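# Spread the towel flat over the rubber mat

## Task

Get the towel lying flat on the rubber mat with its edges matching the mat's edges, off by no more than a few millimetres.

## Robot and tools

Robot: two six-joint arms, left_arm and right_arm, each ending in a sixteen-motor, four-digit hand (index, middle, ring, thumb). right_arm wears a right hand; left_arm wears its mirror image, a left hand. The arm names do not match the left or right side of any picture. Measured base positions: left_arm at (+0.023, +0.231, +0.031) m, right_arm at (-0.002, -0.332, +0.036) m, both turned almost nothing about z. A camera stand sits behind the arms.

Scene frame: origin at table-top height, halfway between the nominal bases; +x points away from the robot over the table, +y toward left_arm, +z up. Reported hand positions (metres) and quaternions (w, x, y, z) are in this frame and may be off by a few centimetres, more at long reach.

Hand point axes (right hand): +z runs along straight fingers toward the tips; +x runs across the palm away from the thumb (on the left hand +x points toward the thumb); the palm surface sits at y = -0.062, and bending fingers swing their tips toward +y. Straight fingertips end roughly 0.12 m beyond the hand point along +z. A rigid mast behind the wrist (x +0.05 to +0.10, z -0.16 to -0.11, reaching y = +0.06; x signs flipped on the left hand) can strike objects. Fingertips carry rubber caps; everything else is hard plastic.

execute_actions(actions, cameras). actions is a list of actions; each action lasts 0.5 s and is a table of 1 to 15 rows, one row per 1/30 s step; if fewer than 15 rows are given, the last row is repeated. Every row has 48 numbers, each in [-1, 1], covering both arms even when one is idle:
1-6: left_arm dx, dy, dz, rx, ry, rz.
7-22: left hand hinge goals.
23-24: left current_limit, speed.
25-30: right_arm dx, dy, dz, rx, ry, rz.
31-46: right hand hinge goals.
47-48: right current_limit, speed.
Arm numbers are an offset, not a pose: they are measured from that arm's Hand target as it stood when the action began, expressed in that target's own axes. Each row in an action counts from that same starting target, not from the row before; the next action starts from the updated target, so sending the same offset again moves further. Scale: 1.0 equals 0.6 m for dx, dy, dz and 180 degrees for rx, ry, rz, which together form one rotation vector.
Hand hinge order, for each hand: index_mcp, index_abd, index_pip, index_dip, middle_mcp, middle_abd, middle_pip, middle_dip, ring_mcp, ring_abd, ring_pip, ring_dip, thumb_cmc, thumb_axl, thumb_mcp, thumb_ipl. Each value is an absolute goal angle scaled linearly between the hinge's stops (degrees at +1/-1; value when straight): _mcp curls the finger toward the palm (+128/-18; -0.75); _abd swings it sideways away from the thumb (+60/-60; 0.00); _pip (+108/-29; -0.58); _dip (+117/-21; -0.70); thumb_cmc brings the thumb from beside the palm to in front (+120/-20; -0.71); thumb_axl rolls the thumb about its own line (+140/-27; -0.68); thumb_mcp (+109/-69; -0.23); thumb_ipl (+108/-77; -0.17). A 0 is a real goal; to leave a hand alone, resend its hand_goal, hand_current_limit and hand_speed. current_limit maps -1..+1 to 0..550 mA (floor 11 mA); very low values may not lift a finger. speed gives (speed+1)/2 of 8.5 rad/s. Initial values: current_limit +0.4, speed -0.6; whatever was sent last stays active.
cameras: list of names (cam_high, cam_low, cam_left_wrist, cam_right_wrist, all 672x504), ["all"], or []. Omitted or null gives every camera for an empty actions list and none otherwise; an unknown name voids the call. An empty actions list just reports state and pictures.

zoom_image(camera, region): enlarges region [x0, y0, x1, y1] in pixels (origin top-left, at most 504 by 504) of that camera's newest image; only cameras in the latest images qualify.
read_manual(section): returns licence text only; moves nothing.
finished_scene(scene): integer 1 or 2; closes the current scene for good, and the goal must remain met once the robot lets go.

Results: per arm, end_effector_position, end_effector_quat_wxyz, Hand target (the last command after clipping, and the base for the next offsets), joint positions, joint velocities (may say "within noise" or be left out), joint torques (include the arm's own weight; joints 3 and 4 wrap at ±28 N m). Per hand, one entry per motor in the order above: hand_goal, hand_measured, hand_current_ma (positive pushes toward -1), hand_state (moving, goal, blocked, overload), plus hand_current_limit and hand_speed. MOTOR HOT and OVER-TEMPERATURE FAULT lines warn of heat.

Control behaviour: commanded orientation is limited each step to 40 degrees from the measured one; position has priority. The hand often stops short of the target, and this arm's elbow droops under load, so aim higher, or re-send the remaining distance as an offset. An all-zero arm offset re-requests the current target. To stop pressing on something, command a target back past the hand point. Rest errors of a few centimetres are not evidence of contact. A finger squeezes only when its goal lies past the object's surface.

Avoid: anything leaving the table (fails the task); hard hits on fixed or heavy objects (fails the scene); contact or squeezing between the two hands; drops, slams and releasing moving items. A motor at 495 mA or more for 5 s shuts down for 10 s. Motors reaching 100 °C drop their arm for 30-60 s; holding loads, long reach and pushing toward unreachable poses add heat. While an arm is stopped, new hand numbers are discarded. Thinking time counts as scene time, and the robot keeps its last command meanwhile. Something may briefly nudge loose objects. Smooth, low-effort motion is preferred.

Each tool is called by a JSON object that holds its "fn" and its "kwargs".

## Session

{"fn": "execute_actions", "kwargs": {"actions": []}}

Scene clock: 0.00 s.
left_arm: end_effector_position=(+0.4113, -0.0508, +0.2906) hand_goal=(-0.754, +0.000, -0.576, -0.696, -0.754, +0.000, -0.576, -0.696, -0.754, +0.000, -0.576, -0.696, -0.714, -0.678, -0.226, -0.168) hand_measured=(-0.754, +0.000, -0.576, -0.696, -0.754, +0.000, -0.576, -0.696, -0.754, +0.000, -0.576, -0.696, -0.714, -0.678, -0.226, -0.168) hand_current_ma=(+0, +0, +0, +0, +0, +0, +0, +0, +0, +0, +0, +0, +0, +0, +0, +0) hand_state=(goal, goal, goal, goal, goal, goal, goal, goal, goal, goal, goal, goal, goal, goal, goal, goal) hand_current_limit=0.40 hand_speed=-0.60 end_effector_quat_wxyz=(+0.199, +0.877, -0.381, +0.214) | right_arm: end_effector_position=(+0.3020, -0.4833, +0.2701) hand_goal=(-0.754, +0.000, -0.576, -0.696, -0.754, +0.000, -0.576, -0.696, -0.754, +0.000, -0.576, -0.696, -0.714, -0.678, -0.226, -0.168) hand_measured=(-0.754, +0.000, -0.576, -0.696, -0.754, +0.000, -0.576, -0.696, -0.754, +0.000, -0.576, -0.696, -0.714, -0.678, -0.226, -0.168) hand_current_ma=(+0, +0, +0, +0, +0, +0, +0, +0, +0, +0, +0, +0, +0, +0, +0, +0) hand_state=(goal, goal, goal, goal, goal, goal, goal, goal, goal, goal, goal, goal, goal, goal, goal, goal) hand_current_limit=0.40 hand_speed=-0.60 end_effector_quat_wxyz=(-0.359, +0.782, +0.047, +0.507)
Joint positions: left_arm=[-0.303 1.371 1.182 -0.964 0.435 1.992] | right_arm=[-0.901 1.044 0.823 -1.546 -1.336 0.353]
Joint velocities: within noise
Joint torques (N m): no reading
Heat: left arm: hottest wrist roll 36 °C; right arm: hottest shoulder 36 °C.
Hand target: left_arm +0.4178, -0.0527, +0.2981; +0.197, +0.875, -0.382, +0.223 | right_arm +0.3056, -0.4882, +0.2806; -0.350, +0.782, +0.055, +0.513

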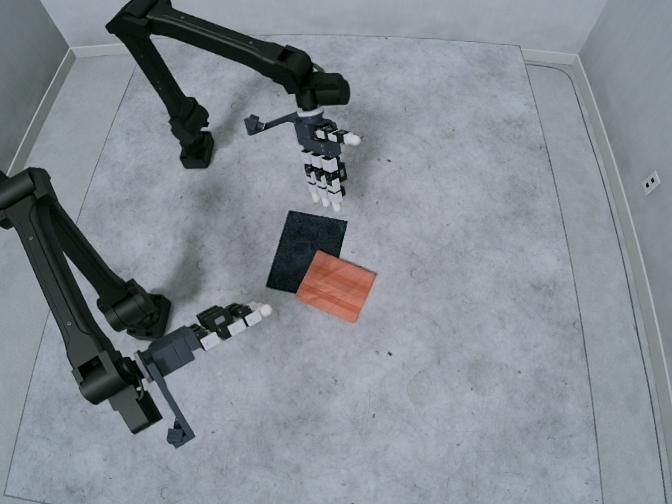

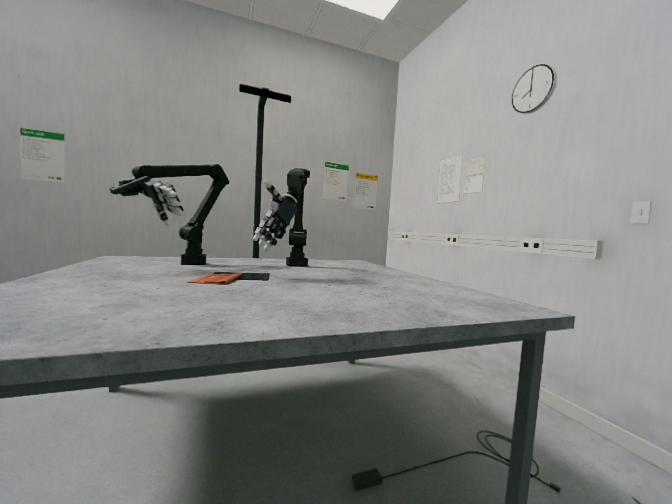

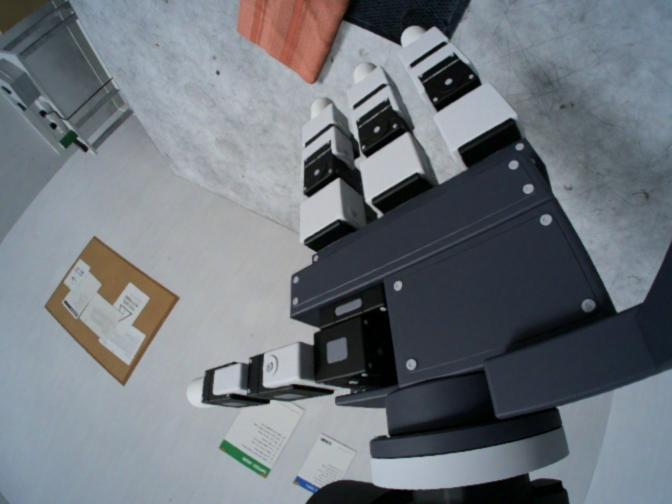

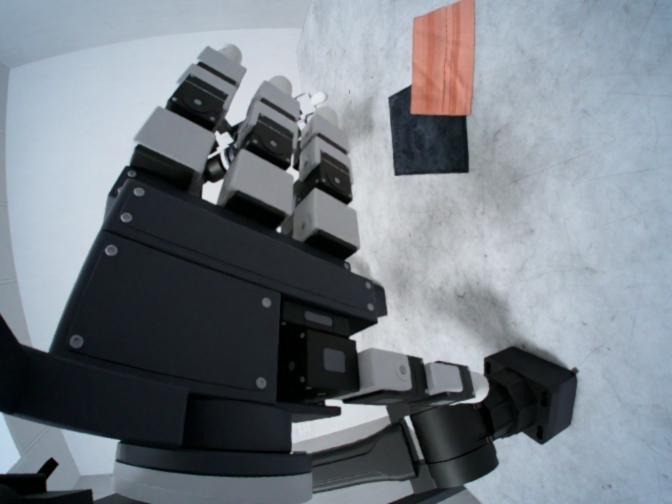

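{"fn": "zoom_image", "kwargs": {"camera": "cam_high", "region": [240, 190, 400, 340]}}

{"fn": "zoom_image", "kwargs": {"camera": "cam_low", "region": [170, 250, 290, 300]}}

{"fn": "zoom_image", "kwargs": {"camera": "cam_right_wrist", "region": [360, 0, 504, 200]}}

Scaled by 3.150.

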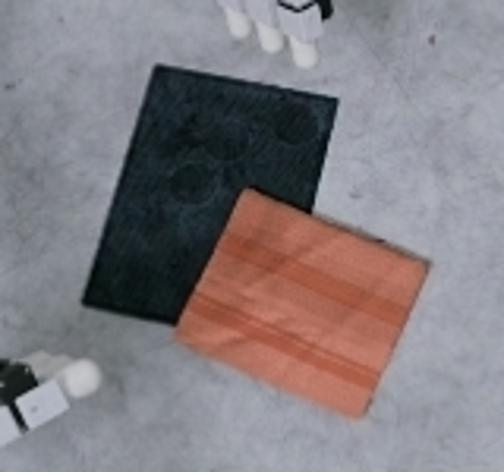

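Scaled by 4.200.

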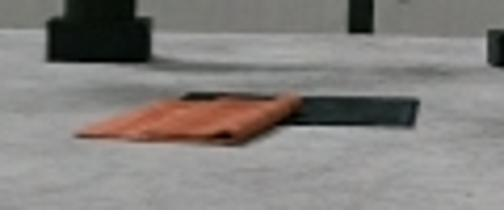

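Scaled by 2.520 from the camera's 672x504 image, which has a finer 960x720 frame.

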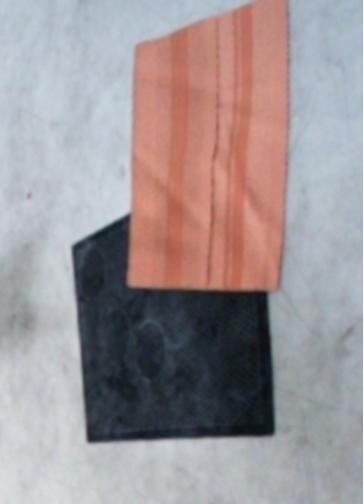

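{"fn": "execute_actions", "kwargs": {"actions": [[[-0.11,-0.07,-0.117,0,0,0,-0.754,0,-0.576,-0.696,-0.754,0,-0.576,-0.696,-0.754,0,-0.576,-0.696,-0.714,-0.678,-0.226,-0.168,0.4,-0.6,-0.014,-0.023,0.109,-0.035,-0.018,0.082,-0.616,0,-0.285,-0.406,-0.616,0,-0.285,-0.406,-0.616,0,-0.285,-0.406,-0.714,-0.678,-0.226,-0.168,0.4,-0.6]],[[-0.11,-0.07,-0.117,0,0,0,-0.754,0,-0.576,-0.696,-0.754,0,-0.576,-0.696,-0.754,0,-0.576,-0.696,-0.714,-0.678,-0.226,-0.168,0.4,-0.6,-0.014,-0.023,0.109,-0.035,-0.018,0.082,-0.616,0,-0.285,-0.406,-0.616,0,-0.285,-0.406,-0.616,0,-0.285,-0.406,-0.714,-0.678,-0.226,-0.168,0.4,-0.6]]], "cameras": ["cam_right_wrist"]}}

Scene clock: 104.37 s.
left_arm: end_effector_position=(+0.3720, +0.1441, +0.3326) hand_goal=(-0.754, +0.000, -0.576, -0.696, -0.754, +0.000, -0.576, -0.696, -0.754, +0.000, -0.576, -0.696, -0.714, -0.678, -0.226, -0.168) hand_measured=(-0.756, +0.000, -0.576, -0.696, -0.756, +0.000, -0.576, -0.696, -0.754, +0.000, -0.576, -0.696, -0.716, -0.678, -0.224, -0.168) hand_current_ma=(+0, +0, +0, +0, +0, +0, +0, +0, +0, +0, +0, +0, +0, +0, +0, +0) hand_state=(goal, goal, goal, goal, goal, goal, goal, goal, goal, goal, goal, goal, goal, goal, goal, goal) hand_current_limit=0.40 hand_speed=-0.60 end_effector_quat_wxyz=(+0.155, +0.931, -0.184, +0.275) | right_arm: end_effector_position=(+0.3845, -0.3874, +0.2488) hand_goal=(-0.616, +0.000, -0.286, -0.406, -0.616, +0.000, -0.286, -0.406, -0.616, +0.000, -0.286, -0.406, -0.714, -0.678, -0.226, -0.168) hand_measured=(-0.610, +0.000, -0.286, -0.408, -0.610, +0.000, -0.286, -0.410, -0.610, +0.000, -0.286, -0.408, -0.708, -0.678, -0.226, -0.168) hand_current_ma=(+10, -1, -1, -4, +10, -1, -1, -4, +11, -1, -1, -3, +9, +1, +0, +0) hand_state=(goal, goal, goal, goal, goal, goal, goal, goal, goal, goal, goal, goal, goal, goal, goal, goal) hand_current_limit=0.40 hand_speed=-0.60 end_effector_quat_wxyz=(-0.458, +0.827, -0.099, +0.310)
Joint positions: left_arm=[0.215 1.023 0.996 -1.12 0.497 2.065] | right_arm=[-0.405 1.09 0.89 -0.808 -1.093 1.712]
Joint torques (N m): left_arm=[2.14 -4.48 10.35 0.54 0.57 0.1] | right_arm=[1.49 -7.12 9.06 1.81 -0.92 0.15]
Heat: left arm: hottest elbow 45 °C; right arm: hottest elbow 40 °C.
Hand target: left_arm +0.3673, +0.1492, +0.3275; +0.198, +0.875, -0.382, +0.223 | right_arm +0.3877, -0.3870, +0.2467; -0.379, +0.831, -0.182, +0.365
Off the commanded pose: left_arm 0.009 m, 25 deg | right_arm 0.004 m, 15 deg.
joint sent to its limit (left arm) — joint 6 (wrist roll), upper limit. The joint targets are off in orientation, not in position.
camera_calibration:
cam_right_wrist: T_world_to_cam=[[-0.565616, -0.0338888, -0.823972, 0.43545], [-0.814931, -0.13012, 0.564761, 0.054825], [-0.126355, 0.990919, 0.045981, 0.544101], [0, 0, 0, 1]] pos_world=[0.359726, -0.517269, 0.302818]
Images, in order (width x height): cam_right_wrist 672x504.

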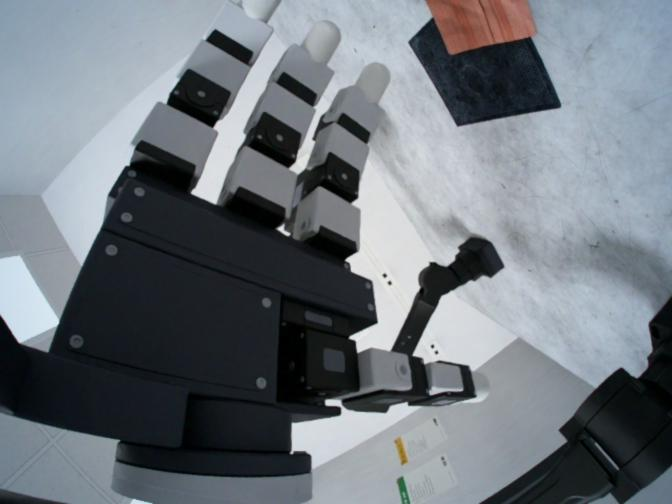

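{"fn": "execute_actions", "kwargs": {"actions": [[[0,0,0,0.062,-0.02,0.075,-0.754,0,-0.576,-0.696,-0.754,0,-0.576,-0.696,-0.754,0,-0.576,-0.696,-0.714,-0.678,-0.226,-0.168,0.4,-0.6,-0.027,-0.03,0.11,-0.035,-0.018,0.082,-0.616,0,-0.285,-0.406,-0.616,0,-0.285,-0.406,-0.616,0,-0.285,-0.406,-0.714,-0.678,-0.226,-0.168,0.4,-0.6]],[[0,0,0,0.062,-0.02,0.075,-0.754,0,-0.576,-0.696,-0.754,0,-0.576,-0.696,-0.754,0,-0.576,-0.696,-0.714,-0.678,-0.226,-0.168,0.4,-0.6,-0.027,-0.03,0.11,-0.035,-0.018,0.082,-0.616,0,-0.285,-0.406,-0.616,0,-0.285,-0.406,-0.616,0,-0.285,-0.406,-0.714,-0.678,-0.226,-0.168,0.4,-0.6]],[[0,0,0,0.062,-0.02,0.075,-0.754,0,-0.576,-0.696,-0.754,0,-0.576,-0.696,-0.754,0,-0.576,-0.696,-0.714,-0.678,-0.226,-0.168,0.4,-0.6,0,0,0,0,0,0,-0.616,0,-0.285,-0.406,-0.616,0,-0.285,-0.406,-0.616,0,-0.285,-0.406,-0.714,-0.678,-0.226,-0.168,0.4,-0.6]]], "cameras": ["cam_right_wrist","cam_high"]}}

Scene clock: 133.10 s.
left_arm: end_effector_position=(+0.3594, +0.1542, +0.3046) hand_goal=(-0.754, +0.000, -0.576, -0.696, -0.754, +0.000, -0.576, -0.696, -0.754, +0.000, -0.576, -0.696, -0.714, -0.678, -0.226, -0.168) hand_measured=(-0.750, +0.000, -0.576, -0.696, -0.748, +0.000, -0.576, -0.696, -0.750, +0.000, -0.576, -0.696, -0.710, -0.678, -0.224, -0.168) hand_current_ma=(+1, +0, +0, +0, +1, +0, +0, +0, +1, +0, +0, +0, +0, +0, +0, +0) hand_state=(goal, goal, goal, goal, goal, goal, goal, goal, goal, goal, goal, goal, goal, goal, goal, goal) hand_current_limit=0.40 hand_speed=-0.60 end_effector_quat_wxyz=(-0.285, +0.890, -0.284, +0.216) | right_arm: end_effector_position=(+0.4453, -0.2776, +0.1783) hand_goal=(-0.616, +0.000, -0.286, -0.406, -0.616, +0.000, -0.286, -0.406, -0.616, +0.000, -0.286, -0.406, -0.714, -0.678, -0.226, -0.168) hand_measured=(-0.608, +0.000, -0.286, -0.408, -0.608, +0.000, -0.286, -0.410, -0.608, +0.000, -0.286, -0.408, -0.708, -0.678, -0.224, -0.168) hand_current_ma=(+12, -1, +0, -4, +12, -1, +0, -4, +13, -1, +0, -3, +10, +1, +2, +0) hand_state=(goal, goal, goal, goal, goal, goal, goal, goal, goal, goal, goal, goal, goal, goal, goal, goal) hand_current_limit=0.40 hand_speed=-0.60 end_effector_quat_wxyz=(-0.409, +0.889, -0.189, +0.077)
Joint positions: left_arm=[-0.269 0.93 1.036 -1.158 -0.542 2.066] | right_arm=[-0.017 1.478 1.143 -0.87 -0.796 2.088]
Joint torques (N m): left_arm=[-0.44 -2.49 15.92 0.66 -0.64 0.07] | right_arm=[-0.15 -12.34 12.51 0.62 -1 0.21]
Heat: left arm: hottest elbow 44 °C; right arm: hottest elbow 40 °C.
Hand target: left_arm +0.3674, +0.1492, +0.3276; -0.189, +0.744, -0.572, +0.291 | right_arm +0.4662, -0.2813, +0.1974; -0.376, +0.812, -0.404, +0.188
Off the commanded pose: left_arm 0.025 m, 43 deg; orientation clipped | right_arm 0.029 m, 29 deg.
joint sent to its limit (left arm) — joint 6 (wrist roll), upper limit. The joint targets are off in orientation, not in position.
joint sent to its limit (right arm) — joint 6 (wrist roll), upper limit. The joint targets are off in orientation, not in position.
camera_calibration:
cam_right_wrist: T_world_to_cam=[[-0.89786, -0.0929443, -0.43036, 0.476845], [-0.417005, -0.134097, 0.898958, -0.0795061], [-0.141263, 0.9866, 0.0816424, 0.445222], [0, 0, 0, 1]] pos_world=[0.457879, -0.405598, 0.240338]
Images, in order (width x height): cam_high 672x504, cam_right_wrist 672x504.

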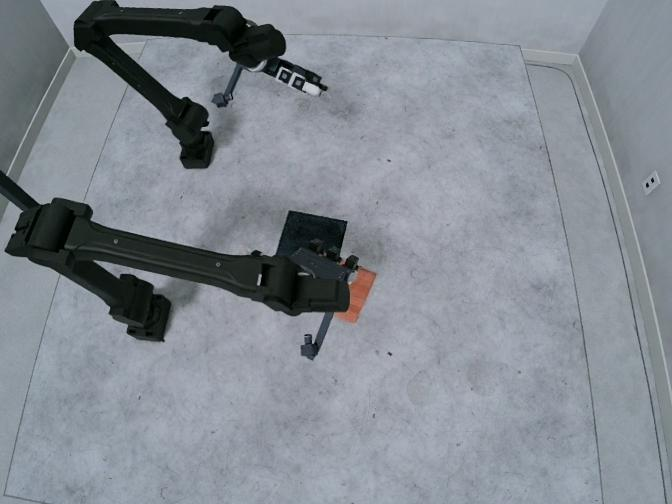

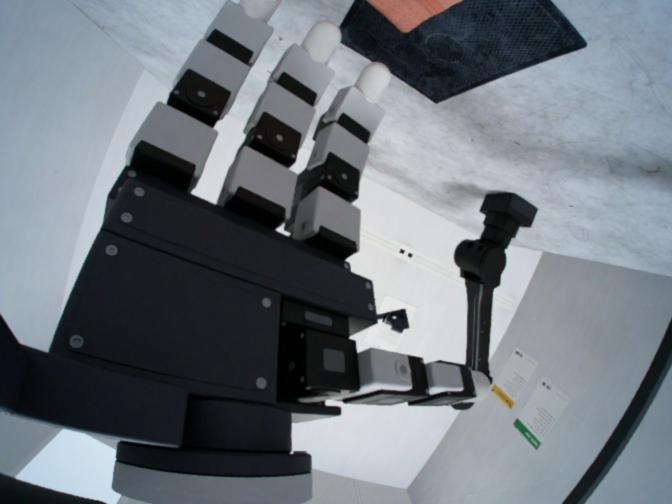

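{"fn": "execute_actions", "kwargs": {"actions": [[[0,0,0,-0.044,-0.068,-0.133,-0.754,0,-0.576,-0.696,-0.754,0,-0.576,-0.696,-0.754,0,-0.576,-0.696,-0.714,-0.678,-0.226,-0.168,0.4,-0.6,0.03,0.014,0.018,0.0007,-0.089,-0.075,-0.616,0,-0.285,-0.406,-0.616,0,-0.285,-0.406,-0.616,0,-0.285,-0.406,-0.714,-0.678,-0.226,-0.168,0.4,-0.6]],[[0,0,0,-0.044,-0.068,-0.133,-0.754,0,-0.576,-0.696,-0.754,0,-0.576,-0.696,-0.754,0,-0.576,-0.696,-0.714,-0.678,-0.226,-0.168,0.4,-0.6,0.03,0.014,0.018,0.0007,-0.089,-0.075,-0.616,0,-0.285,-0.406,-0.616,0,-0.285,-0.406,-0.616,0,-0.285,-0.406,-0.714,-0.678,-0.226,-0.168,0.4,-0.6]],[[0,0,0,-0.044,-0.068,-0.133,-0.754,0,-0.576,-0.696,-0.754,0,-0.576,-0.696,-0.754,0,-0.576,-0.696,-0.714,-0.678,-0.226,-0.168,0.4,-0.6,0,0,0,0,0,0,-0.616,0,-0.285,-0.406,-0.616,0,-0.285,-0.406,-0.616,0,-0.285,-0.406,-0.714,-0.678,-0.226,-0.168,0.4,-0.6]]], "cameras": ["cam_right_wrist","cam_high"]}}

Scene clock: 238.43 s.
left_arm: end_effector_position=(+0.3541, +0.1489, +0.3107) hand_goal=(-0.754, +0.000, -0.576, -0.696, -0.754, +0.000, -0.576, -0.696, -0.754, +0.000, -0.576, -0.696, -0.714, -0.678, -0.226, -0.168) hand_measured=(-0.752, +0.000, -0.576, -0.696, -0.750, +0.000, -0.576, -0.696, -0.752, +0.000, -0.576, -0.696, -0.712, -0.678, -0.224, -0.168) hand_current_ma=(+0, +0, +0, +0, +0, +0, +0, +0, +0, +0, +0, +0, +0, +0, +0, +0) hand_state=(goal, goal, goal, goal, goal, goal, goal, goal, goal, goal, goal, goal, goal, goal, goal, goal) hand_current_limit=0.40 hand_speed=-0.60 end_effector_quat_wxyz=(+0.000, +1.000, -0.009, -0.015) | right_arm: end_effector_position=(+0.4753, -0.2944, +0.1565) hand_goal=(-0.616, +0.000, -0.286, -0.406, -0.616, +0.000, -0.286, -0.406, -0.616, +0.000, -0.286, -0.406, -0.714, -0.678, -0.226, -0.168) hand_measured=(-0.608, +0.000, -0.286, -0.408, -0.608, +0.000, -0.286, -0.410, -0.608, +0.000, -0.286, -0.408, -0.708, -0.678, -0.224, -0.168) hand_current_ma=(+12, -1, +0, -4, +12, -1, +0, -4, +13, -1, +0, -3, +11, +1, +2, +0) hand_state=(goal, goal, goal, goal, goal, goal, goal, goal, goal, goal, goal, goal, goal, goal, goal, goal) hand_current_limit=0.40 hand_speed=-0.60 end_effector_quat_wxyz=(-0.419, +0.903, -0.095, +0.021)
Joint positions: left_arm=[0.014 1.167 1.225 -1.658 -0.001 1.602] | right_arm=[-0.047 1.676 1.33 -1.147 -0.863 1.728]
Joint torques (N m): left_arm=[0.5 -4.6 14.49 -0.2 0.1 -0.2] | right_arm=[-0.32 -15.15 11.71 0.09 -1.16 0.03]
Heat: left arm: hottest elbow 51 °C; right arm: hottest elbow 43 °C.
Hand target: left_arm +0.3674, +0.1492, +0.3276; +0.000, +1.000, +0.001, -0.002 | right_arm +0.4962, -0.3011, +0.1708; -0.420, +0.902, -0.087, +0.041
Off the commanded pose: left_arm 0.021 m, 2 deg | right_arm 0.026 m, 3 deg.
camera_calibration:
cam_right_wrist: T_world_to_cam=[[-0.865053, -0.282955, -0.414271, 0.418729], [-0.357702, -0.231116, 0.904785, -0.107222], [-0.351758, 0.930872, 0.0987137, 0.548784], [0, 0, 0, 1]] pos_world=[0.516909, -0.417146, 0.216308]
Images, in order (width x height): cam_high 672x504, cam_right_wrist 672x504.

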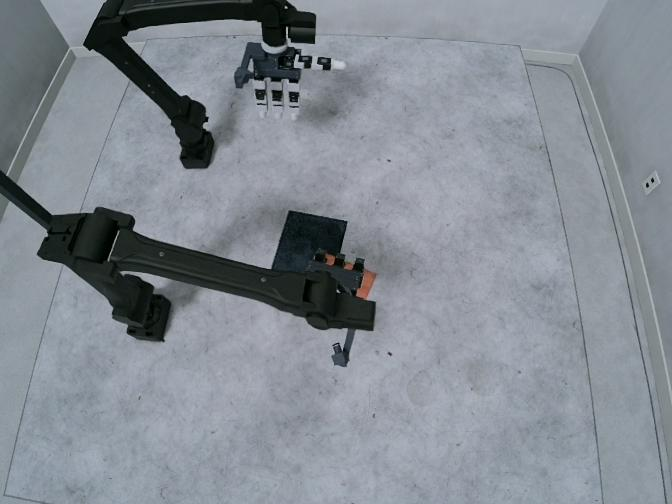

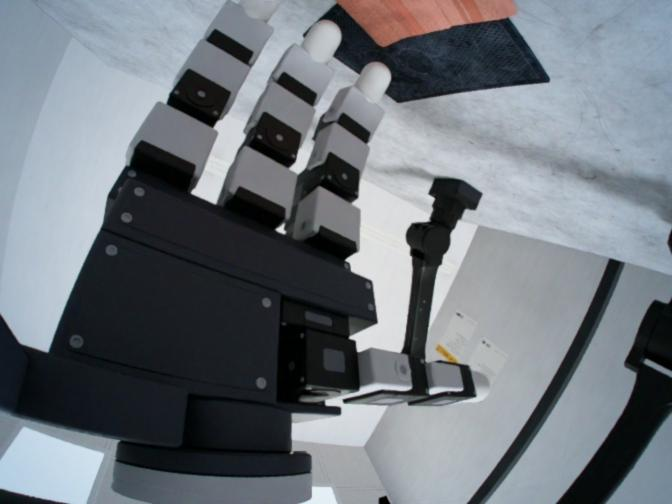

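{"fn": "zoom_image", "kwargs": {"camera": "cam_right_wrist", "region": [250, 0, 560, 140]}}

{"fn": "zoom_image", "kwargs": {"camera": "cam_high", "region": [240, 190, 440, 340]}}

Scaled by 1.626 from the camera's 672x504 image, which has a finer 960x720 frame.

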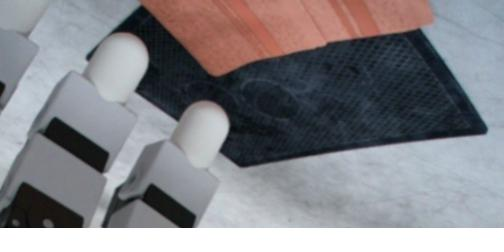

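Scaled by 2.520.

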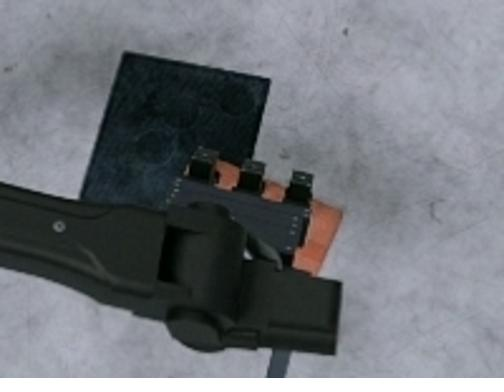

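{"fn": "execute_actions", "kwargs": {"actions": [[[0,0,0,0,0,0,-0.754,0,-0.576,-0.696,-0.754,0,-0.576,-0.696,-0.754,0,-0.576,-0.696,-0.714,-0.678,-0.226,-0.168,0.4,-0.6,0.005,0.053,0.0076,0,0,0,-0.616,0,-0.285,-0.406,-0.616,0,-0.285,-0.406,-0.616,0,-0.285,-0.406,-0.714,-0.678,-0.226,-0.168,0,-0.6]],[[0,0,0,0,0,0,-0.754,0,-0.576,-0.696,-0.754,0,-0.576,-0.696,-0.754,0,-0.576,-0.696,-0.714,-0.678,-0.226,-0.168,0.4,-0.6,0.005,0.053,0.0076,0,0,0,-0.616,0,-0.285,-0.406,-0.616,0,-0.285,-0.406,-0.616,0,-0.285,-0.406,-0.714,-0.678,-0.226,-0.168,0,-0.6]],[[0,0,0,0,0,0,-0.754,0,-0.576,-0.696,-0.754,0,-0.576,-0.696,-0.754,0,-0.576,-0.696,-0.714,-0.678,-0.226,-0.168,0.4,-0.6,0.005,0.053,0.0076,0,0,0,-0.616,0,-0.285,-0.406,-0.616,0,-0.285,-0.406,-0.616,0,-0.285,-0.406,-0.714,-0.678,-0.226,-0.168,0,-0.6]]], "cameras": ["all"]}}

Scene clock: 260.83 s.
left_arm: end_effector_position=(+0.3545, +0.1489, +0.3107) hand_goal=(-0.754, +0.000, -0.576, -0.696, -0.754, +0.000, -0.576, -0.696, -0.754, +0.000, -0.576, -0.696, -0.714, -0.678, -0.226, -0.168) hand_measured=(-0.752, +0.000, -0.576, -0.696, -0.750, +0.000, -0.576, -0.696, -0.752, +0.000, -0.576, -0.696, -0.712, -0.678, -0.224, -0.168) hand_current_ma=(+0, +0, +0, +0, +0, +0, +0, +0, +0, +0, +0, +0, +0, +0, +0, +0) hand_state=(goal, goal, goal, goal, goal, goal, goal, goal, goal, goal, goal, goal, goal, goal, goal, goal) hand_current_limit=0.40 hand_speed=-0.60 end_effector_quat_wxyz=(+0.000, +1.000, -0.007, -0.015) | right_arm: end_effector_position=(+0.4960, -0.3494, +0.0942) hand_goal=(-0.616, +0.000, -0.286, -0.406, -0.616, +0.000, -0.286, -0.406, -0.616, +0.000, -0.286, -0.406, -0.714, -0.678, -0.226, -0.168) hand_measured=(-0.608, +0.000, -0.286, -0.408, -0.608, +0.000, -0.286, -0.410, -0.608, +0.000, -0.286, -0.408, -0.708, -0.678, -0.224, -0.168) hand_current_ma=(+12, -1, +0, -4, +12, -1, +0, -4, +13, -1, +0, -3, +10, +1, +2, +0) hand_state=(goal, goal, goal, goal, goal, goal, goal, goal, goal, goal, goal, goal, goal, goal, goal, goal) hand_current_limit=0.00 hand_speed=-0.60 end_effector_quat_wxyz=(-0.420, +0.903, -0.087, +0.040)
Joint positions: left_arm=[0.014 1.167 1.225 -1.658 -0.001 1.597] | right_arm=[-0.151 1.804 1.33 -1.097 -0.87 1.572]
Joint torques (N m): left_arm=[0.73 -4.6 14.67 -0.25 0.01 -0.21] | right_arm=[-0.03 -17.03 6.38 0.62 -1.08 0.03]
Heat: left arm: hottest elbow 53 °C; right arm: hottest elbow 44 °C.
Hand target: left_arm +0.3674, +0.1492, +0.3276; +0.000, +1.000, +0.001, -0.002 | right_arm +0.4953, -0.3528, +0.0889; -0.420, +0.902, -0.087, +0.041
Off the commanded pose: left_arm 0.021 m, 2 deg | right_arm 0.006 m, 0 deg.
camera_calibration:
cam_left_wrist: T_world_to_cam=[[-0.743256, 0.664781, 0.075075, 0.103745], [0.443889, 0.406081, 0.798787, -0.532788], [0.500532, 0.627029, -0.596911, 0.0309364], [0, 0, 0, 1]] pos_world=[0.298123, 0.127989, 0.436262]
cam_right_wrist: T_world_to_cam=[[-0.848551, -0.281147, -0.448239, 0.390915], [-0.394536, -0.228282, 0.890072, -0.0355884], [-0.352566, 0.932118, 0.0827868, 0.615831], [0, 0, 0, 1]] pos_world=[0.534792, -0.472246, 0.155917]

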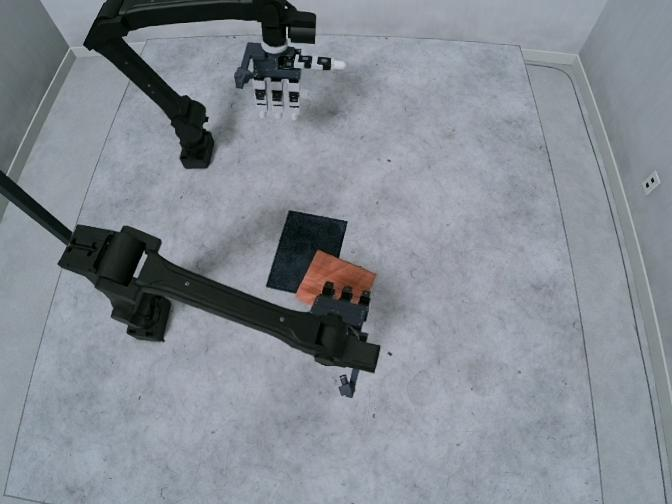

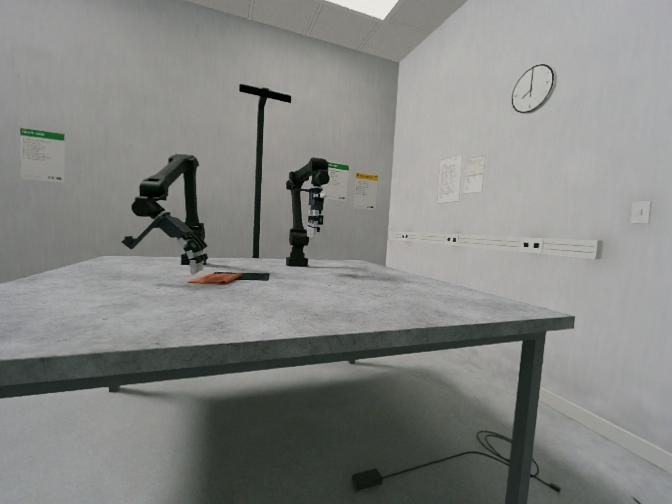

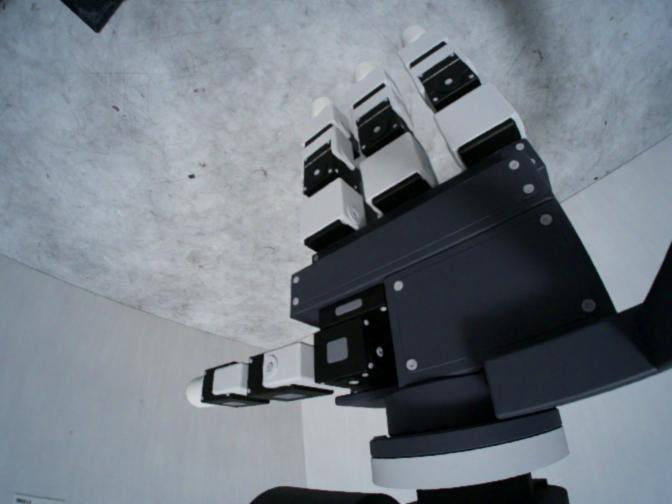

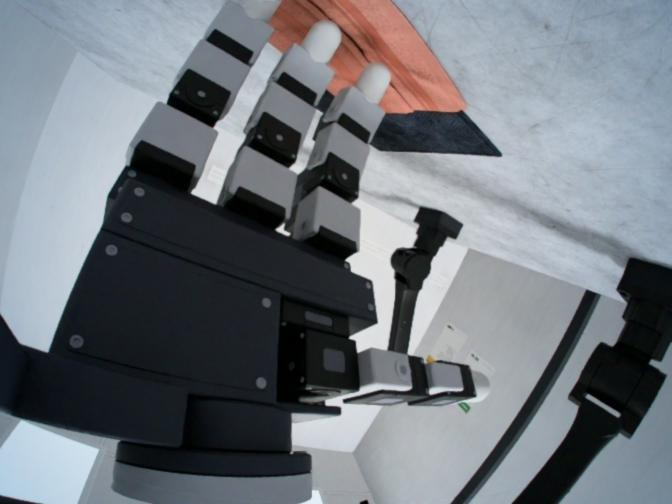

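{"fn": "execute_actions", "kwargs": {"actions": [[[0,0,0,0,0,0,-0.754,0,-0.576,-0.696,-0.754,0,-0.576,-0.696,-0.754,0,-0.576,-0.696,-0.714,-0.678,-0.226,-0.168,0.4,-0.6,-0.036,0.031,0.028,0,0,0,-0.616,0,-0.285,-0.406,-0.616,0,-0.285,-0.406,-0.616,0,-0.285,-0.406,-0.714,-0.678,-0.226,-0.168,0,-0.6]]], "cameras": ["cam_low","cam_high","cam_right_wrist"]}}

{"fn": "zoom_image", "kwargs": {"camera": "cam_low", "region": [160, 220, 300, 300]}}

{"fn": "zoom_image", "kwargs": {"camera": "cam_high", "region": [240, 190, 440, 340]}}

{"fn": "zoom_image", "kwargs": {"camera": "cam_right_wrist", "region": [200, 0, 504, 180]}}

Scene clock: 275.17 s.
left_arm: end_effector_position=(+0.3545, +0.1489, +0.3107) hand_goal=(-0.754, +0.000, -0.576, -0.696, -0.754, +0.000, -0.576, -0.696, -0.754, +0.000, -0.576, -0.696, -0.714, -0.678, -0.226, -0.168) hand_measured=(-0.752, +0.000, -0.576, -0.696, -0.750, +0.000, -0.576, -0.696, -0.752, +0.000, -0.576, -0.696, -0.712, -0.678, -0.224, -0.168) hand_current_ma=(+0, +0, +0, +0, +0, +0, +0, +0, +0, +0, +0, +0, +0, +0, +0, +0) hand_state=(goal, goal, goal, goal, goal, goal, goal, goal, goal, goal, goal, goal, goal, goal, goal, goal) hand_current_limit=0.40 hand_speed=-0.60 end_effector_quat_wxyz=(+0.000, +1.000, -0.007, -0.015) | right_arm: end_effector_position=(+0.4752, -0.3445, +0.0643) hand_goal=(-0.616, +0.000, -0.286, -0.406, -0.616, +0.000, -0.286, -0.406, -0.616, +0.000, -0.286, -0.406, -0.714, -0.678, -0.226, -0.168) hand_measured=(-0.608, +0.000, -0.286, -0.408, -0.608, +0.000, -0.286, -0.410, -0.616, -0.002, -0.286, -0.404, -0.708, -0.678, -0.224, -0.168) hand_current_ma=(+12, +0, +0, -4, +12, +0, +0, -4, +0, -2, +1, +2, +11, +1, +2, +0) hand_state=(goal, goal, goal, goal, goal, goal, goal, goal, goal, goal, goal, goal, goal, goal, goal, goal) hand_current_limit=0.00 hand_speed=-0.60 end_effector_quat_wxyz=(-0.423, +0.901, -0.087, +0.036)
Joint positions: left_arm=[0.014 1.167 1.225 -1.658 -0.001 1.597] | right_arm=[-0.151 1.8 1.232 -1.014 -0.876 1.566]
Joint torques (N m): left_arm=[0.56 -4.95 14.68 -0.25 0.02 -0.21] | right_arm=[0.15 -17.49 5.93 0.69 -0.84 0.1]
Heat: left arm: hottest elbow 54 °C; right arm: hottest elbow 43 °C.
Hand target: left_arm +0.3674, +0.1492, +0.3276; +0.000, +1.000, +0.001, -0.002 | right_arm +0.4743, -0.3478, +0.0639; -0.420, +0.902, -0.087, +0.041
Off the commanded pose: left_arm 0.021 m, 2 deg | right_arm 0.003 m, 1 deg.
camera_calibration:
cam_right_wrist: T_world_to_cam=[[-0.849615, -0.281396, -0.446061, 0.361575], [-0.38933, -0.235904, 0.890377, -0.0211625], [-0.355776, 0.930143, 0.0908721, 0.606682], [0, 0, 0, 1]] pos_world=[0.514804, -0.467547, 0.124997]
Images, in order (width x height): cam_high 672x504, cam_low 672x504, cam_right_wrist 672x504.

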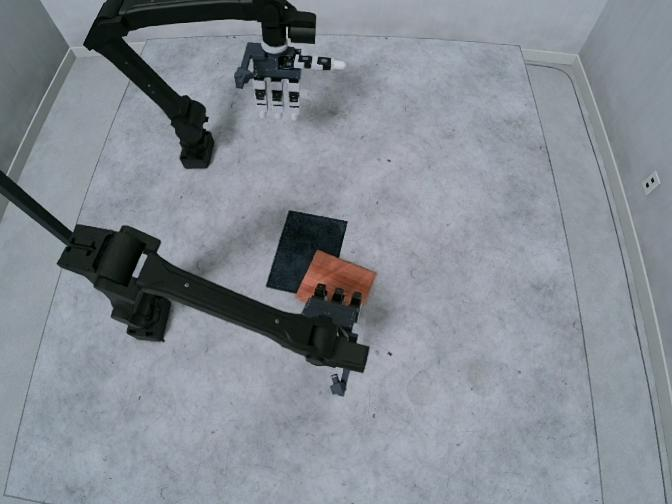

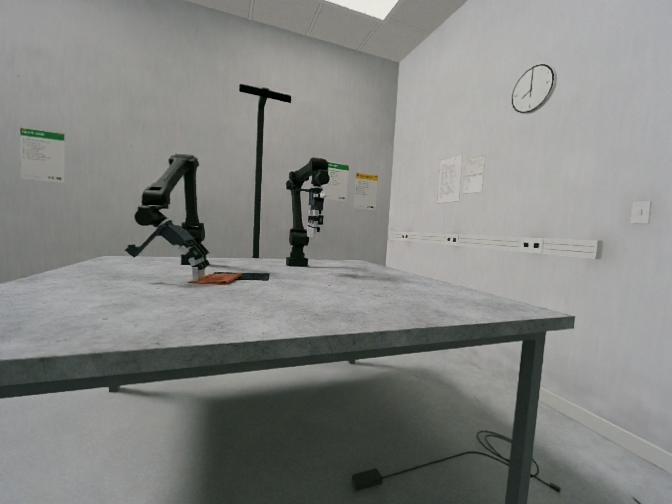

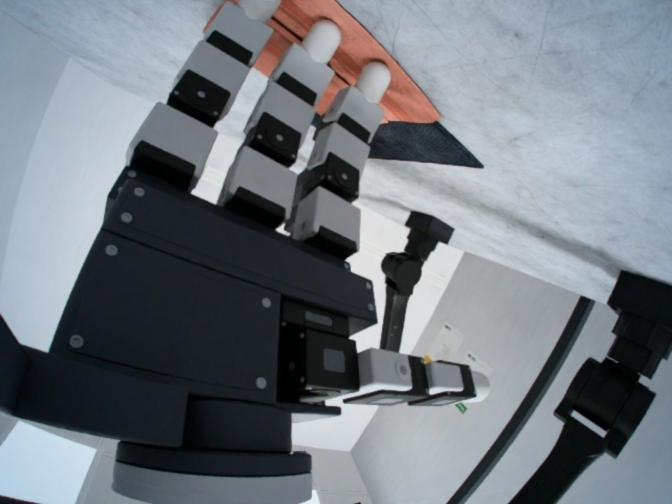

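Scaled by 3.600.

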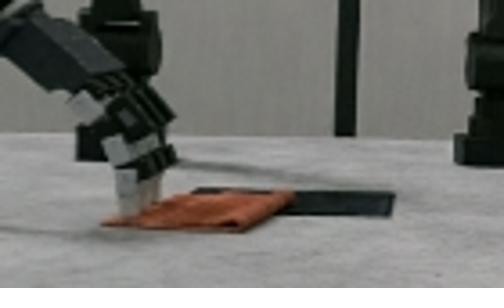

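Scaled by 2.520.

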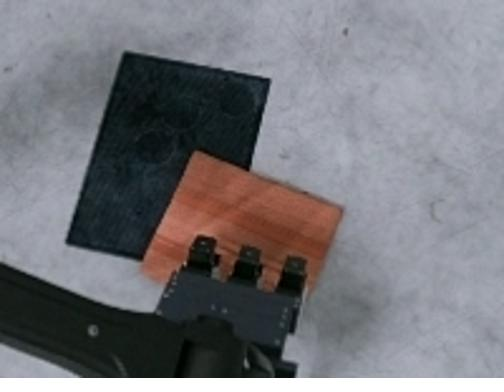

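Scaled by 1.658 from the camera's 672x504 image, which has a finer 960x720 frame.

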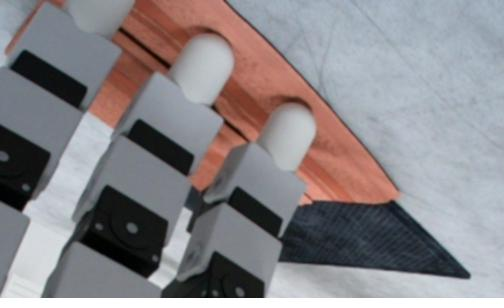

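{"fn": "zoom_image", "kwargs": {"camera": "cam_right_wrist", "region": [230, 0, 390, 120]}}

Scaled by 3.150 from the camera's 672x504 image, which has a finer 960x720 frame.

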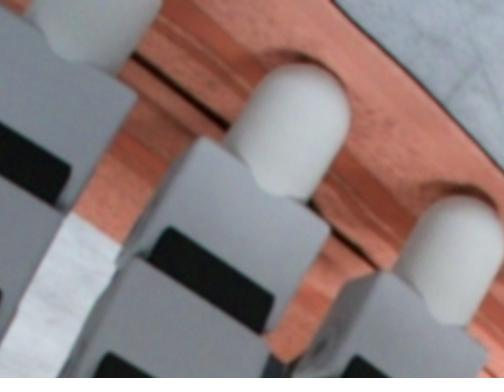

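{"fn": "execute_actions", "kwargs": {"actions": [[[0,0,0,0,0,0,-0.754,0,-0.576,-0.696,-0.754,0,-0.576,-0.696,-0.754,0,-0.576,-0.696,-0.714,-0.678,-0.226,-0.168,0.4,-0.6,0,0.0128,0.0107,0,0,0,-0.616,0,-0.285,-0.406,-0.616,0,-0.285,-0.406,-0.616,0,-0.285,-0.406,-0.714,-0.678,-0.226,-0.168,0,-0.6]]], "cameras": []}}

Scene clock: 282.03 s.
left_arm: end_effector_position=(+0.3545, +0.1489, +0.3107) hand_goal=(-0.754, +0.000, -0.576, -0.696, -0.754, +0.000, -0.576, -0.696, -0.754, +0.000, -0.576, -0.696, -0.714, -0.678, -0.226, -0.168) hand_measured=(-0.752, +0.000, -0.576, -0.696, -0.750, +0.000, -0.576, -0.696, -0.752, +0.000, -0.576, -0.696, -0.712, -0.678, -0.224, -0.168) hand_current_ma=(+0, +0, +0, +0, +0, +0, +0, +0, +0, +0, +0, +0, +0, +0, +0, +0) hand_state=(goal, goal, goal, goal, goal, goal, goal, goal, goal, goal, goal, goal, goal, goal, goal, goal) hand_current_limit=0.40 hand_speed=-0.60 end_effector_quat_wxyz=(+0.000, +1.000, -0.007, -0.015) | right_arm: end_effector_position=(+0.4778, -0.3443, +0.0624) hand_goal=(-0.616, +0.000, -0.286, -0.406, -0.616, +0.000, -0.286, -0.406, -0.616, +0.000, -0.286, -0.406, -0.714, -0.678, -0.226, -0.168) hand_measured=(-0.610, +0.000, -0.286, -0.408, -0.610, -0.002, -0.286, -0.408, -0.616, -0.002, -0.286, -0.404, -0.708, -0.678, -0.224, -0.168) hand_current_ma=(+12, +0, +0, -2, +8, -1, +0, -1, +0, -3, +1, +2, +11, +1, +2, +0) hand_state=(goal, goal, goal, goal, goal, goal, goal, goal, goal, goal, goal, goal, goal, goal, goal, goal) hand_current_limit=0.00 hand_speed=-0.60 end_effector_quat_wxyz=(-0.423, +0.901, -0.084, +0.043)
Joint positions: left_arm=[0.014 1.167 1.225 -1.658 -0.001 1.597] | right_arm=[-0.151 1.8 1.226 -0.993 -0.879 1.566]
Joint torques (N m): left_arm=[1.08 -4.78 14.63 -0.31 0.02 -0.21] | right_arm=[0.09 -16.21 5.59 0.87 -0.69 0.1]
Heat: left arm: hottest elbow 54 °C; right arm: hottest elbow 43 °C.
Hand target: left_arm +0.3674, +0.1492, +0.3276; +0.000, +1.000, +0.001, -0.002 | right_arm +0.4742, -0.3478, +0.0538; -0.420, +0.902, -0.087, +0.041
Off the commanded pose: left_arm 0.021 m, 2 deg | right_arm 0.010 m, 1 deg.
No camera images: "cameras" was empty.

{"fn": "execute_actions", "kwargs": {"actions": [[[0,0,0,0,0,0,-0.754,0,-0.576,-0.696,-0.754,0,-0.576,-0.696,-0.754,0,-0.576,-0.696,-0.714,-0.678,-0.226,-0.168,0.4,-0.6,-0.005,0.0064,0.0054,0,0,0,-0.616,0,-0.285,-0.406,-0.616,0,-0.285,-0.406,-0.616,0,-0.285,-0.406,-0.714,-0.678,-0.226,-0.168,0,-0.6]]], "cameras": ["cam_right_wrist"]}}

{"fn": "zoom_image", "kwargs": {"camera": "cam_right_wrist", "region": [200, 0, 504, 180]}}

Scene clock: 286.63 s.
left_arm: end_effector_position=(+0.3545, +0.1489, +0.3107) hand_goal=(-0.754, +0.000, -0.576, -0.696, -0.754, +0.000, -0.576, -0.696, -0.754, +0.000, -0.576, -0.696, -0.714, -0.678, -0.226, -0.168) hand_measured=(-0.752, +0.000, -0.576, -0.696, -0.750, +0.000, -0.576, -0.696, -0.752, +0.000, -0.576, -0.696, -0.712, -0.678, -0.224, -0.168) hand_current_ma=(+0, +0, +0, +0, +0, +0, +0, +0, +0, +0, +0, +0, +0, +0, +0, +0) hand_state=(goal, goal, goal, goal, goal, goal, goal, goal, goal, goal, goal, goal, goal, goal, goal, goal) hand_current_limit=0.40 hand_speed=-0.60 end_effector_quat_wxyz=(+0.000, +1.000, -0.007, -0.015) | right_arm: end_effector_position=(+0.4779, -0.3435, +0.0610) hand_goal=(-0.616, +0.000, -0.286, -0.406, -0.616, +0.000, -0.286, -0.406, -0.616, +0.000, -0.286, -0.406, -0.714, -0.678, -0.226, -0.168) hand_measured=(-0.612, +0.000, -0.286, -0.404, -0.612, -0.002, -0.286, -0.404, -0.616, -0.002, -0.286, -0.404, -0.708, -0.678, -0.224, -0.168) hand_current_ma=(+5, +0, +1, +2, +5, -1, +0, +1, +0, -3, +1, +2, +11, +1, +2, +0) hand_state=(goal, goal, goal, goal, goal, goal, goal, goal, goal, goal, goal, goal, goal, goal, goal, goal) hand_current_limit=0.00 hand_speed=-0.60 end_effector_quat_wxyz=(-0.425, +0.900, -0.082, +0.047)
Joint positions: left_arm=[0.014 1.167 1.225 -1.658 -0.001 1.597] | right_arm=[-0.151 1.798 1.218 -0.979 -0.884 1.566]
Joint torques (N m): left_arm=[0.56 -4.6 14.67 -0.25 0.01 -0.18] | right_arm=[0.21 -15.85 5.12 0.94 -0.47 0.1]
Heat: left arm: hottest elbow 54 °C; right arm: hottest elbow 42 °C.
Hand target: left_arm +0.3674, +0.1492, +0.3276; +0.000, +1.000, +0.001, -0.002 | right_arm +0.4713, -0.3471, +0.0488; -0.420, +0.902, -0.087, +0.041
Off the commanded pose: left_arm 0.021 m, 2 deg | right_arm 0.014 m, 1 deg.
camera_calibration:
cam_right_wrist: T_world_to_cam=[[-0.838616, -0.279605, -0.467487, 0.359425], [-0.410676, -0.239286, 0.879822, -0.00724082], [-0.357866, 0.929819, 0.0858421, 0.608196], [0, 0, 0, 1]] pos_world=[0.516099, -0.466748, 0.122188]
Images, in order (width x height): cam_right_wrist 672x504.

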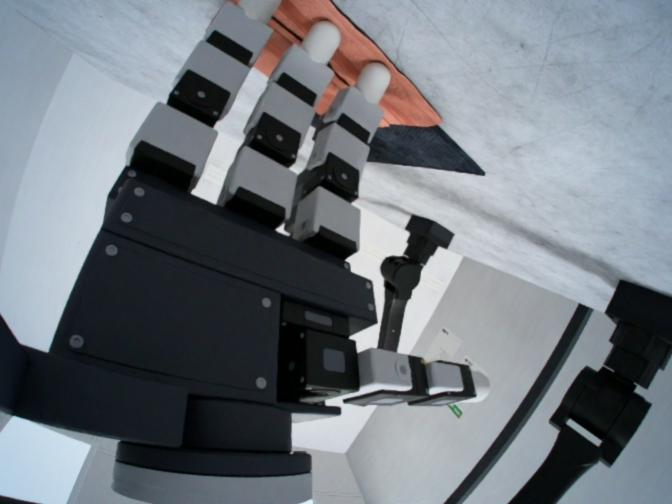

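Scaled by 1.658 from the camera's 672x504 image, which has a finer 960x720 frame.

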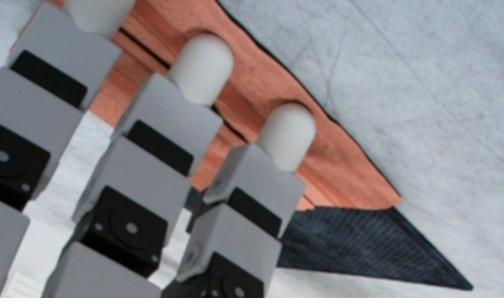

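{"fn": "execute_actions", "kwargs": {"actions": [[[0,0,0,0,0,0,-0.754,0,-0.576,-0.696,-0.754,0,-0.576,-0.696,-0.754,0,-0.576,-0.696,-0.714,-0.678,-0.226,-0.168,0.4,-0.6,-0.0208,-0.0044,0.0052,0,-0.0077,-0.0065,-0.616,0,-0.285,-0.406,-0.616,0,-0.285,-0.406,-0.616,0,-0.285,-0.406,-0.714,-0.678,-0.226,-0.168,0,-0.6]],[[0,0,0,0,0,0,-0.754,0,-0.576,-0.696,-0.754,0,-0.576,-0.696,-0.754,0,-0.576,-0.696,-0.714,-0.678,-0.226,-0.168,0.4,-0.6,-0.0208,-0.0044,0.0052,0,-0.0077,-0.0065,-0.616,0,-0.285,-0.406,-0.616,0,-0.285,-0.406,-0.616,0,-0.285,-0.406,-0.714,-0.678,-0.226,-0.168,0,-0.6]]], "cameras": ["cam_right_wrist","cam_high"]}}

{"fn": "zoom_image", "kwargs": {"camera": "cam_right_wrist", "region": [200, 0, 504, 180]}}

{"fn": "zoom_image", "kwargs": {"camera": "cam_high", "region": [240, 190, 440, 340]}}

Scene clock: 297.53 s.
left_arm: end_effector_position=(+0.3545, +0.1489, +0.3107) hand_goal=(-0.754, +0.000, -0.576, -0.696, -0.754, +0.000, -0.576, -0.696, -0.754, +0.000, -0.576, -0.696, -0.714, -0.678, -0.226, -0.168) hand_measured=(-0.752, +0.000, -0.576, -0.696, -0.750, +0.000, -0.576, -0.696, -0.752, +0.000, -0.576, -0.696, -0.712, -0.678, -0.224, -0.168) hand_current_ma=(+0, +0, +0, +0, +0, +0, +0, +0, +0, +0, +0, +0, +0, +0, +0, +0) hand_state=(goal, goal, goal, goal, goal, goal, goal, goal, goal, goal, goal, goal, goal, goal, goal, goal) hand_current_limit=0.40 hand_speed=-0.60 end_effector_quat_wxyz=(+0.000, +1.000, -0.007, -0.015) | right_arm: end_effector_position=(+0.4614, -0.3408, +0.0599) hand_goal=(-0.616, +0.000, -0.286, -0.406, -0.616, +0.000, -0.286, -0.406, -0.616, +0.000, -0.286, -0.406, -0.714, -0.678, -0.226, -0.168) hand_measured=(-0.628, +0.008, -0.288, -0.404, -0.618, +0.004, -0.286, -0.404, -0.612, +0.000, -0.286, -0.404, -0.708, -0.678, -0.224, -0.168) hand_current_ma=(-22, +13, -3, +2, -1, +5, +0, +1, +5, -1, +1, +2, +11, +1, +2, +0) hand_state=(goal, goal, goal, goal, goal, goal, goal, goal, goal, goal, goal, goal, goal, goal, goal, goal) hand_current_limit=0.00 hand_speed=-0.60 end_effector_quat_wxyz=(-0.426, +0.901, -0.061, +0.047)
Joint positions: left_arm=[0.014 1.167 1.225 -1.658 -0.001 1.597] | right_arm=[-0.151 1.766 1.169 -0.989 -0.885 1.507]
Joint torques (N m): left_arm=[0.56 -4.72 14.54 -0.27 0.01 -0.2] | right_arm=[1.67 -15.44 4.75 -0.25 -0.35 0]
Heat: left arm: hottest elbow 54 °C; right arm: hottest elbow 42 °C.
Hand target: left_arm +0.3674, +0.1492, +0.3276; +0.000, +1.000, +0.001, -0.002 | right_arm +0.4482, -0.3347, +0.0487; -0.421, +0.905, -0.058, +0.028
Off the commanded pose: left_arm 0.021 m, 2 deg | right_arm 0.018 m, 2 deg.
camera_calibration:
cam_right_wrist: T_world_to_cam=[[-0.819128, -0.311532, -0.481641, 0.326764], [-0.417181, -0.252737, 0.872974, -0.0136217], [-0.393687, 0.916009, 0.0770588, 0.612218], [0, 0, 0, 1]] pos_world=[0.503001, -0.462442, 0.122098]
Images, in order (width x height): cam_high 672x504, cam_right_wrist 672x504.

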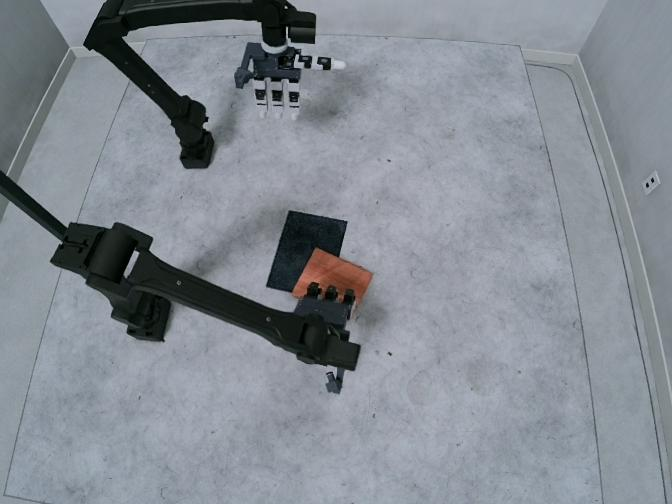

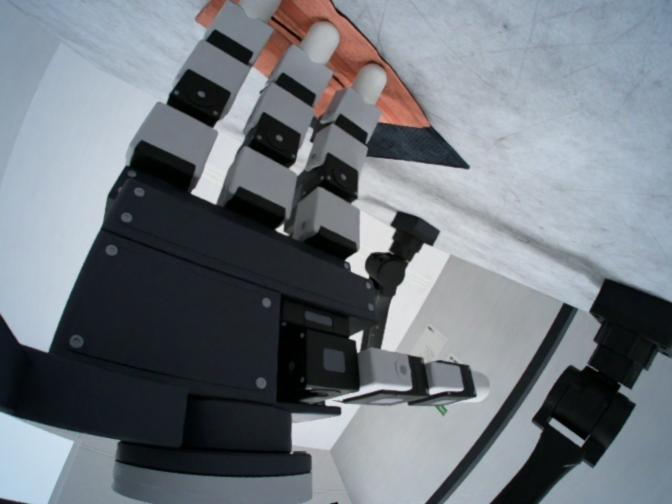

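Scaled by 1.658 from the camera's 672x504 image, which has a finer 960x720 frame.

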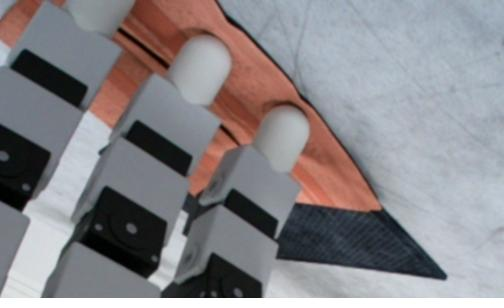

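Scaled by 2.520.

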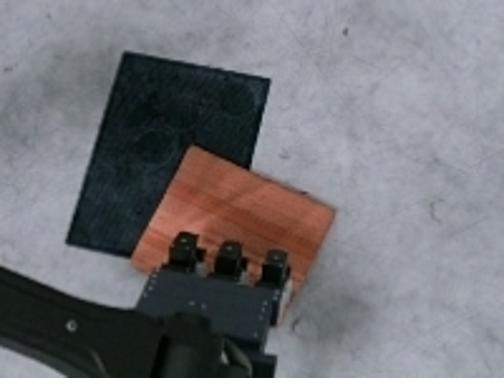

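{"fn": "execute_actions", "kwargs": {"actions": [[[0,0,0,0,0,0,-0.754,0,-0.576,-0.696,-0.754,0,-0.576,-0.696,-0.754,0,-0.576,-0.696,-0.714,-0.678,-0.226,-0.168,0.4,-0.6,-0.0208,-0.0044,0.0052,0,-0.0077,-0.0065,-0.616,0,-0.285,-0.406,-0.616,0,-0.285,-0.406,-0.616,0,-0.285,-0.406,-0.714,-0.678,-0.226,-0.168,0,-0.6]],[[0,0,0,0,0,0,-0.754,0,-0.576,-0.696,-0.754,0,-0.576,-0.696,-0.754,0,-0.576,-0.696,-0.714,-0.678,-0.226,-0.168,0.4,-0.6,-0.0208,-0.0044,0.0052,0,-0.0077,-0.0065,-0.616,0,-0.285,-0.406,-0.616,0,-0.285,-0.406,-0.616,0,-0.285,-0.406,-0.714,-0.678,-0.226,-0.168,0,-0.6]]], "cameras": ["cam_high"]}}

{"fn": "zoom_image", "kwargs": {"camera": "cam_high", "region": [240, 190, 440, 340]}}

Scene clock: 303.93 s.
left_arm: end_effector_position=(+0.3545, +0.1489, +0.3107) hand_goal=(-0.754, +0.000, -0.576, -0.696, -0.754, +0.000, -0.576, -0.696, -0.754, +0.000, -0.576, -0.696, -0.714, -0.678, -0.226, -0.168) hand_measured=(-0.752, +0.000, -0.576, -0.696, -0.750, +0.000, -0.576, -0.696, -0.752, +0.000, -0.576, -0.696, -0.712, -0.678, -0.224, -0.168) hand_current_ma=(+0, +0, +0, +0, +0, +0, +0, +0, +0, +0, +0, +0, +0, +0, +0, +0) hand_state=(goal, goal, goal, goal, goal, goal, goal, goal, goal, goal, goal, goal, goal, goal, goal, goal) hand_current_limit=0.40 hand_speed=-0.60 end_effector_quat_wxyz=(+0.000, +1.000, -0.007, -0.015) | right_arm: end_effector_position=(+0.4390, -0.3312, +0.0600) hand_goal=(-0.616, +0.000, -0.286, -0.406, -0.616, +0.000, -0.286, -0.406, -0.616, +0.000, -0.286, -0.406, -0.714, -0.678, -0.226, -0.168) hand_measured=(-0.628, +0.010, -0.288, -0.404, -0.614, +0.008, -0.284, -0.404, -0.612, +0.000, -0.286, -0.404, -0.708, -0.678, -0.224, -0.168) hand_current_ma=(-26, +16, -3, +2, +2, +11, +2, +2, +6, -1, +1, +2, +11, +1, +2, +0) hand_state=(goal, goal, goal, goal, goal, goal, goal, goal, goal, goal, goal, goal, goal, goal, goal, goal) hand_current_limit=0.00 hand_speed=-0.60 end_effector_quat_wxyz=(-0.427, +0.903, -0.034, +0.037)
Joint positions: left_arm=[0.014 1.167 1.225 -1.658 -0.001 1.597] | right_arm=[-0.137 1.73 1.118 -1.024 -0.884 1.437]
Joint torques (N m): left_arm=[0.56 -4.42 14.61 -0.17 0.02 -0.19] | right_arm=[1.9 -14.62 4.51 -0.31 -0.25 0.03]
Heat: left arm: hottest elbow 54 °C; right arm: hottest elbow 41 °C.
Hand target: left_arm +0.3674, +0.1492, +0.3276; +0.000, +1.000, +0.001, -0.002 | right_arm +0.4244, -0.3239, +0.0488; -0.422, +0.906, -0.030, +0.015
Off the commanded pose: left_arm 0.021 m, 2 deg | right_arm 0.020 m, 3 deg.
Images, in order (width x height): cam_high 672x504.

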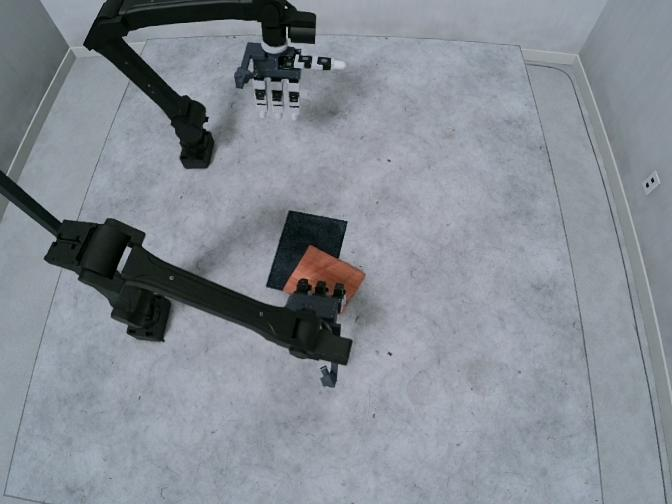

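Scaled by 2.520.

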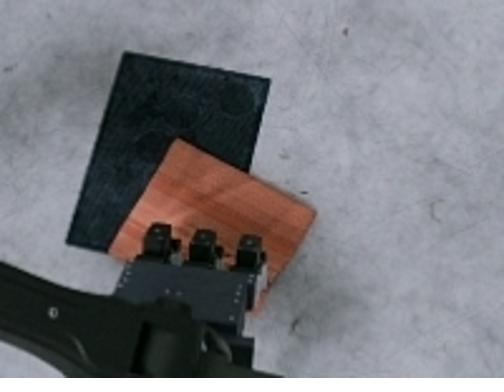

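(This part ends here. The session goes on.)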